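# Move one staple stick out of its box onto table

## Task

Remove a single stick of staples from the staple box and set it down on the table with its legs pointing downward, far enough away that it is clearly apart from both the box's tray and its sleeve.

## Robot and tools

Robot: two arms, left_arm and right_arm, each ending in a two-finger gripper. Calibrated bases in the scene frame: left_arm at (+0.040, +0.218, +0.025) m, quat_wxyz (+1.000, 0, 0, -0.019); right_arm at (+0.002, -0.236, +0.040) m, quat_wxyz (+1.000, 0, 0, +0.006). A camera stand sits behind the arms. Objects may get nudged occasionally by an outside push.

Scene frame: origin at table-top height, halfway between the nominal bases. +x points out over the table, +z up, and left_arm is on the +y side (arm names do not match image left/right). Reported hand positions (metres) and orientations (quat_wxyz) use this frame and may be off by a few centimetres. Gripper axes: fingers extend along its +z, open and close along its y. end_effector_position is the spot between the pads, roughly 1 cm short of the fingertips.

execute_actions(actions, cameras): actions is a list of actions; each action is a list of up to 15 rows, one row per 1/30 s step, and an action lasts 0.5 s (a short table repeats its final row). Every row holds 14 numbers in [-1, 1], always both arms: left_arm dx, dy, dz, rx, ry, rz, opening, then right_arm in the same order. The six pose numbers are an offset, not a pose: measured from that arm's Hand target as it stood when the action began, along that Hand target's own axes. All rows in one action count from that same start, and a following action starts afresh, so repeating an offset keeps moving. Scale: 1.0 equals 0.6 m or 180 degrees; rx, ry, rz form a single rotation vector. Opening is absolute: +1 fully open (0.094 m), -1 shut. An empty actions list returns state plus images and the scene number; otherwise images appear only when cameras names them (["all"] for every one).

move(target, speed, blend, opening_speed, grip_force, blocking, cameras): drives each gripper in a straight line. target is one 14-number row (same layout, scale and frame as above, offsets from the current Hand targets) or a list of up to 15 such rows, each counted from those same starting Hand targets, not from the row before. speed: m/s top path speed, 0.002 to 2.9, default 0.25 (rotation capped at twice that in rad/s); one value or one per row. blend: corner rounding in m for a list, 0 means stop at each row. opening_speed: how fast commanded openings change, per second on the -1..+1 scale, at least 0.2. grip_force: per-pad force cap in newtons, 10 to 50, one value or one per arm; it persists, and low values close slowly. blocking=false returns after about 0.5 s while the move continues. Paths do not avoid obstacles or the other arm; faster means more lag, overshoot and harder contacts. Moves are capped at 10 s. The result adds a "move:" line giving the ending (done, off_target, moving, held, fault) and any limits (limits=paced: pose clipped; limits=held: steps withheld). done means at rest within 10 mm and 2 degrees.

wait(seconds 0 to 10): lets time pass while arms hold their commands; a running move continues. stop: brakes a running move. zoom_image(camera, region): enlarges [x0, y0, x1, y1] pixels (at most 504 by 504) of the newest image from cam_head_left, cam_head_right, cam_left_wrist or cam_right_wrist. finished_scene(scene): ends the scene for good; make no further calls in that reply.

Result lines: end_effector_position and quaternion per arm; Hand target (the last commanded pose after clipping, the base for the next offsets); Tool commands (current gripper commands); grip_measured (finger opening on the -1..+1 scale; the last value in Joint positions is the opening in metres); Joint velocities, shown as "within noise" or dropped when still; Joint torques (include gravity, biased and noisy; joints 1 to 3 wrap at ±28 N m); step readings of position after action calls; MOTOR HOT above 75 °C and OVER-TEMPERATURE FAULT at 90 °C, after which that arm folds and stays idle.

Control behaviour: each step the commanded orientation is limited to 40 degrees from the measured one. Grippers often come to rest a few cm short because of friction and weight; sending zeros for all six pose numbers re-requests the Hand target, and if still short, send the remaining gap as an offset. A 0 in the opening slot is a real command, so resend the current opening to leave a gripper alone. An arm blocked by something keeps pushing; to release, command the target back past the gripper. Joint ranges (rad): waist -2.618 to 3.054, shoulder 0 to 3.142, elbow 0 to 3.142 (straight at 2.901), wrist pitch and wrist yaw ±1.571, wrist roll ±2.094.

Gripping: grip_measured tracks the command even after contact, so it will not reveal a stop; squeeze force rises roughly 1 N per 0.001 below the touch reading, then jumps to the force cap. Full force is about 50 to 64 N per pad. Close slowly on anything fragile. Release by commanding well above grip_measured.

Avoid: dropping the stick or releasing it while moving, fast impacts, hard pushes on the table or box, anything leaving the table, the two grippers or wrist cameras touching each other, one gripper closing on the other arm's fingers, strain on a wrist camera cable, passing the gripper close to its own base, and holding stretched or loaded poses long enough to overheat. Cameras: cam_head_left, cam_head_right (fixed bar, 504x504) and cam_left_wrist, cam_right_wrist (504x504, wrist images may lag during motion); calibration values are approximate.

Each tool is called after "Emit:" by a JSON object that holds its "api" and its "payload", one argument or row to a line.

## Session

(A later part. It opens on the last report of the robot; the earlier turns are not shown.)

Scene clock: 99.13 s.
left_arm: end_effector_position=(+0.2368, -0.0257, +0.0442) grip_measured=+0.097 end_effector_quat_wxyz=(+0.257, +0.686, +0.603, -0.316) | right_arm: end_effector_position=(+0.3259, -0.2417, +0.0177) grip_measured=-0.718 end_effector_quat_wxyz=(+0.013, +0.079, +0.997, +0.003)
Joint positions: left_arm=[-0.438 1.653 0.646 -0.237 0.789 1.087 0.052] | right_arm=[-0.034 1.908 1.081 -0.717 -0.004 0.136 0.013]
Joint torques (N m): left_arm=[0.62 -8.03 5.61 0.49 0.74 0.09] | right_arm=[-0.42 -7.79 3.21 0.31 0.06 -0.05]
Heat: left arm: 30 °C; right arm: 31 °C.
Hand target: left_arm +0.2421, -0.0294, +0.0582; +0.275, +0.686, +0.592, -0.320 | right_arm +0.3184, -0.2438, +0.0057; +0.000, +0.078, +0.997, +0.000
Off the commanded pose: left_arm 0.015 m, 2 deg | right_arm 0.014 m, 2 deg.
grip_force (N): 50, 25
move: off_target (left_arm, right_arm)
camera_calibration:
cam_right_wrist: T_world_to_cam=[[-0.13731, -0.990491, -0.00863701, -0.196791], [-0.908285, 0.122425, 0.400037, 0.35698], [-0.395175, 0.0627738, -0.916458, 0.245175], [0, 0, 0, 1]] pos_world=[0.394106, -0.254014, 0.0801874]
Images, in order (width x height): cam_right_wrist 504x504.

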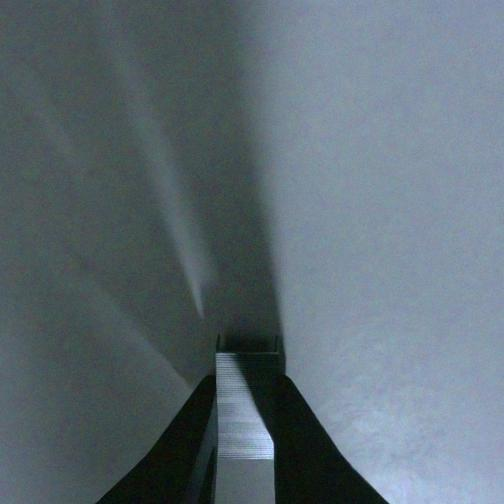

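Emit:
{"api": "move", "payload": {
  "target": [0,0,0,0,0,0,0.1,0,0,0.006,0,0,0,-0.85],
  "speed": 0.02,
  "cameras": ["cam_right_wrist"]
}}

Emit:
{"api": "zoom_image", "payload": {
  "camera": "cam_right_wrist",
  "region": [150, 300, 350, 500]
}}

Scene clock: 100.77 s.
left_arm: end_effector_position=(+0.2368, -0.0257, +0.0442) grip_measured=+0.097 end_effector_quat_wxyz=(+0.257, +0.686, +0.603, -0.316) | right_arm: end_effector_position=(+0.3242, -0.2416, +0.0164) grip_measured=-0.718 end_effector_quat_wxyz=(+0.011, +0.079, +0.997, +0.003)
Joint positions: left_arm=[-0.438 1.653 0.646 -0.237 0.789 1.087 0.052] | right_arm=[-0.034 1.908 1.075 -0.714 -0.004 0.136 0.013]
Joint torques (N m): left_arm=[0.61 -8.02 5.6 0.5 0.74 0.09] | right_arm=[-0.42 -7.17 3.18 0.43 0.06 -0.04]
Heat: left arm: 30 °C; right arm: 31 °C.
Hand target: left_arm +0.2421, -0.0294, +0.0582; +0.275, +0.686, +0.592, -0.320 | right_arm +0.3183, -0.2438, +0.0021; +0.000, +0.078, +0.997, +0.000
Off the commanded pose: left_arm 0.015 m, 2 deg | right_arm 0.016 m, 1 deg.
grip_force (N): 50, 25
move: off_target (left_arm, right_arm)
camera_calibration:
cam_right_wrist: T_world_to_cam=[[-0.137381, -0.990484, -0.00826055, -0.197026], [-0.906911, 0.122427, 0.403142, 0.355371], [-0.398295, 0.0628756, -0.9151, 0.244218], [0, 0, 0, 1]] pos_world=[0.392493, -0.254013, 0.0785914]
Images, in order (width x height): cam_right_wrist 504x504.

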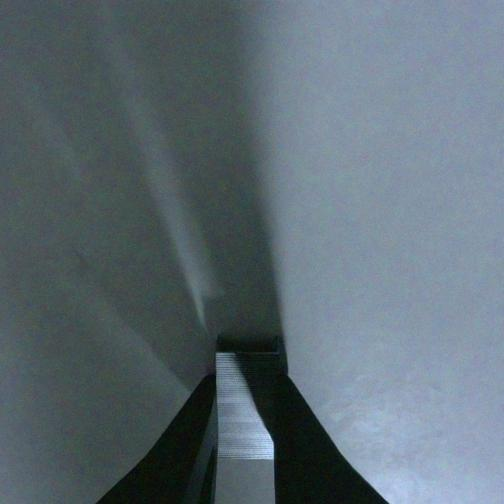

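Scaled by 2.520 from the camera's 504x504 image, which has a finer 720x720 frame.

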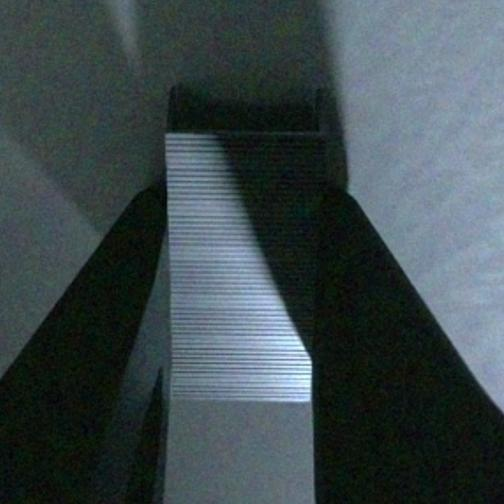

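Emit:
{"api": "move", "payload": {
  "target": [0,0,0,0,0,0,0.1,0,0,0.007,0,0,0,-0.85],
  "speed": 0.02,
  "cameras": ["cam_right_wrist"]
}}

Emit:
{"api": "zoom_image", "payload": {
  "camera": "cam_right_wrist",
  "region": [150, 300, 350, 500]
}}

Scene clock: 102.20 s.
left_arm: end_effector_position=(+0.2368, -0.0257, +0.0442) grip_measured=+0.097 end_effector_quat_wxyz=(+0.257, +0.686, +0.603, -0.316) | right_arm: end_effector_position=(+0.3240, -0.2416, +0.0159) grip_measured=-0.718 end_effector_quat_wxyz=(+0.012, +0.079, +0.997, +0.003)
Joint positions: left_arm=[-0.438 1.653 0.646 -0.237 0.789 1.087 0.052] | right_arm=[-0.034 1.908 1.072 -0.711 -0.004 0.136 0.013]
Joint torques (N m): left_arm=[0.61 -8.02 5.6 0.5 0.75 0.09] | right_arm=[-0.42 -6.5 2.82 0.56 0.06 -0.04]
Heat: left arm: 30 °C; right arm: 31 °C.
Hand target: left_arm +0.2421, -0.0294, +0.0582; +0.275, +0.686, +0.592, -0.320 | right_arm +0.3184, -0.2438, -0.0021; +0.000, +0.078, +0.997, +0.000
Off the commanded pose: left_arm 0.015 m, 2 deg | right_arm 0.019 m, 1 deg.
grip_force (N): 50, 25
move: off_target (left_arm, right_arm)
camera_calibration:
cam_right_wrist: T_world_to_cam=[[-0.137376, -0.990484, -0.00836528, -0.19705], [-0.907218, 0.122429, 0.40245, 0.355529], [-0.397596, 0.0628762, -0.915404, 0.243523], [0, 0, 0, 1]] pos_world=[0.392296, -0.254013, 0.0781905]
Images, in order (width x height): cam_right_wrist 504x504.

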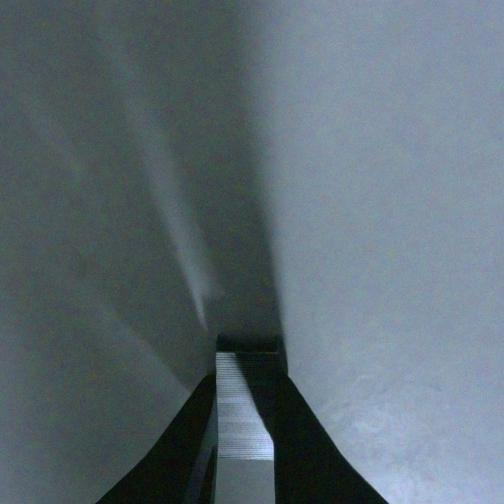

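Scaled by 2.520 from the camera's 504x504 image, which has a finer 720x720 frame.

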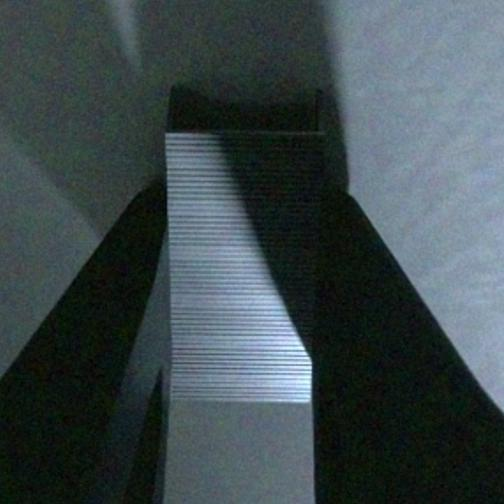

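Emit:
{"api": "move", "payload": {
  "target": [
    [0,0,0,0,0,0,0.1,0,0,-0.012,0,0,0,-0.85],
    [0,0,0,0,0,0,0.1,0,0,-0.012,0,0,0,-0.5],
    [0,0,0,0,0,0,0.1,0,0,-0.1,0,0,0,-0.5]
  ],
  "speed": 0.05,
  "opening_speed": 0.4,
  "cameras": ["cam_right_wrist","cam_head_right"]
}}

Emit:
{"api": "zoom_image", "payload": {
  "camera": "cam_right_wrist",
  "region": [150, 200, 350, 400]
}}

Scene clock: 106.20 s.
left_arm: end_effector_position=(+0.2368, -0.0257, +0.0442) grip_measured=+0.097 end_effector_quat_wxyz=(+0.257, +0.686, +0.603, -0.316) | right_arm: end_effector_position=(+0.3075, -0.2413, +0.0436) grip_measured=-0.502 end_effector_quat_wxyz=(-0.023, +0.079, +0.997, +0.001)
Joint positions: left_arm=[-0.438 1.653 0.646 -0.237 0.789 1.087 0.052] | right_arm=[-0.034 1.856 1.128 -0.889 -0.004 0.136 0.023]
Joint torques (N m): left_arm=[0.61 -8.02 5.61 0.5 0.74 0.09] | right_arm=[-0.4 -11.63 7.58 -0.14 0.06 -0.03]
Heat: left arm: 30 °C; right arm: 31 °C.
Hand target: left_arm +0.2421, -0.0294, +0.0582; +0.275, +0.686, +0.592, -0.320 | right_arm +0.3183, -0.2437, +0.0579; +0.000, +0.078, +0.997, +0.000
Off the commanded pose: left_arm 0.015 m, 2 deg | right_arm 0.018 m, 3 deg.
grip_force (N): 50, 25
move: off_target (left_arm, right_arm); target 2's new opening was sent with right_arm's hand 0.012 m and 1 deg from that target
camera_calibration:
cam_right_wrist: T_world_to_cam=[[-0.137306, -0.990529, -0.000218731, -0.199115], [-0.876798, 0.121438, 0.465273, 0.316961], [-0.46084, 0.0640766, -0.885167, 0.280738], [0, 0, 0, 1]] pos_world=[0.379946, -0.253709, 0.100983]
Images, in order (width x height): cam_head_right 504x504, cam_right_wrist 504x504.

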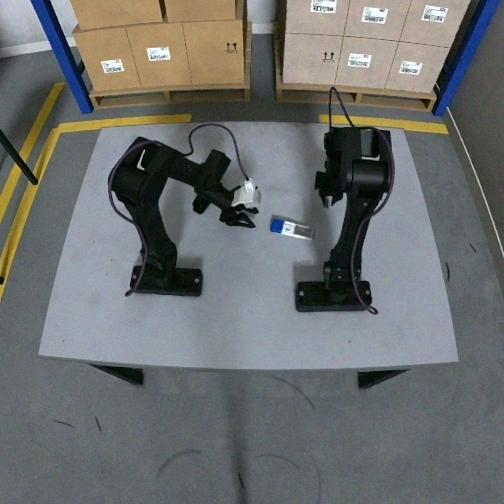

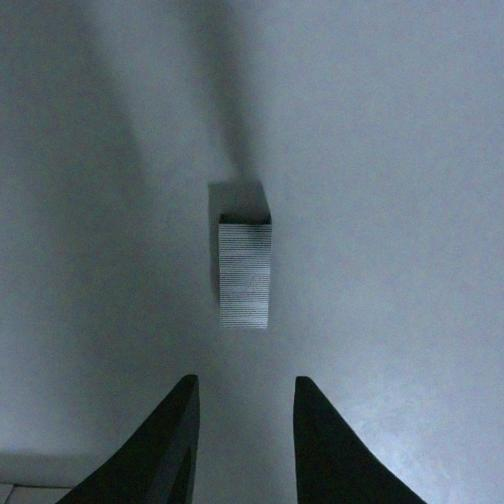

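Scaled by 2.520 from the camera's 504x504 image, which has a finer 720x720 frame.

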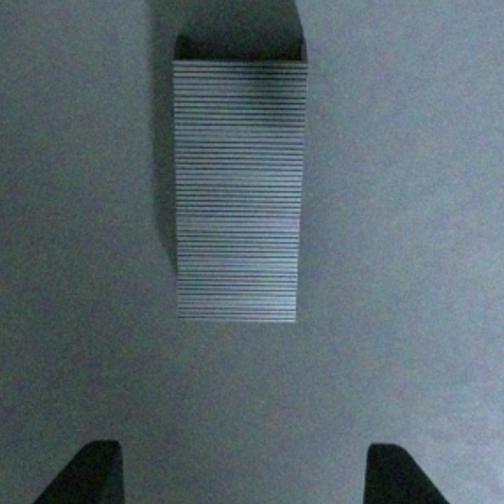

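Emit:
{"api": "finished_scene", "payload": {
  "scene": 1
}}

The scene is finished: the task was done.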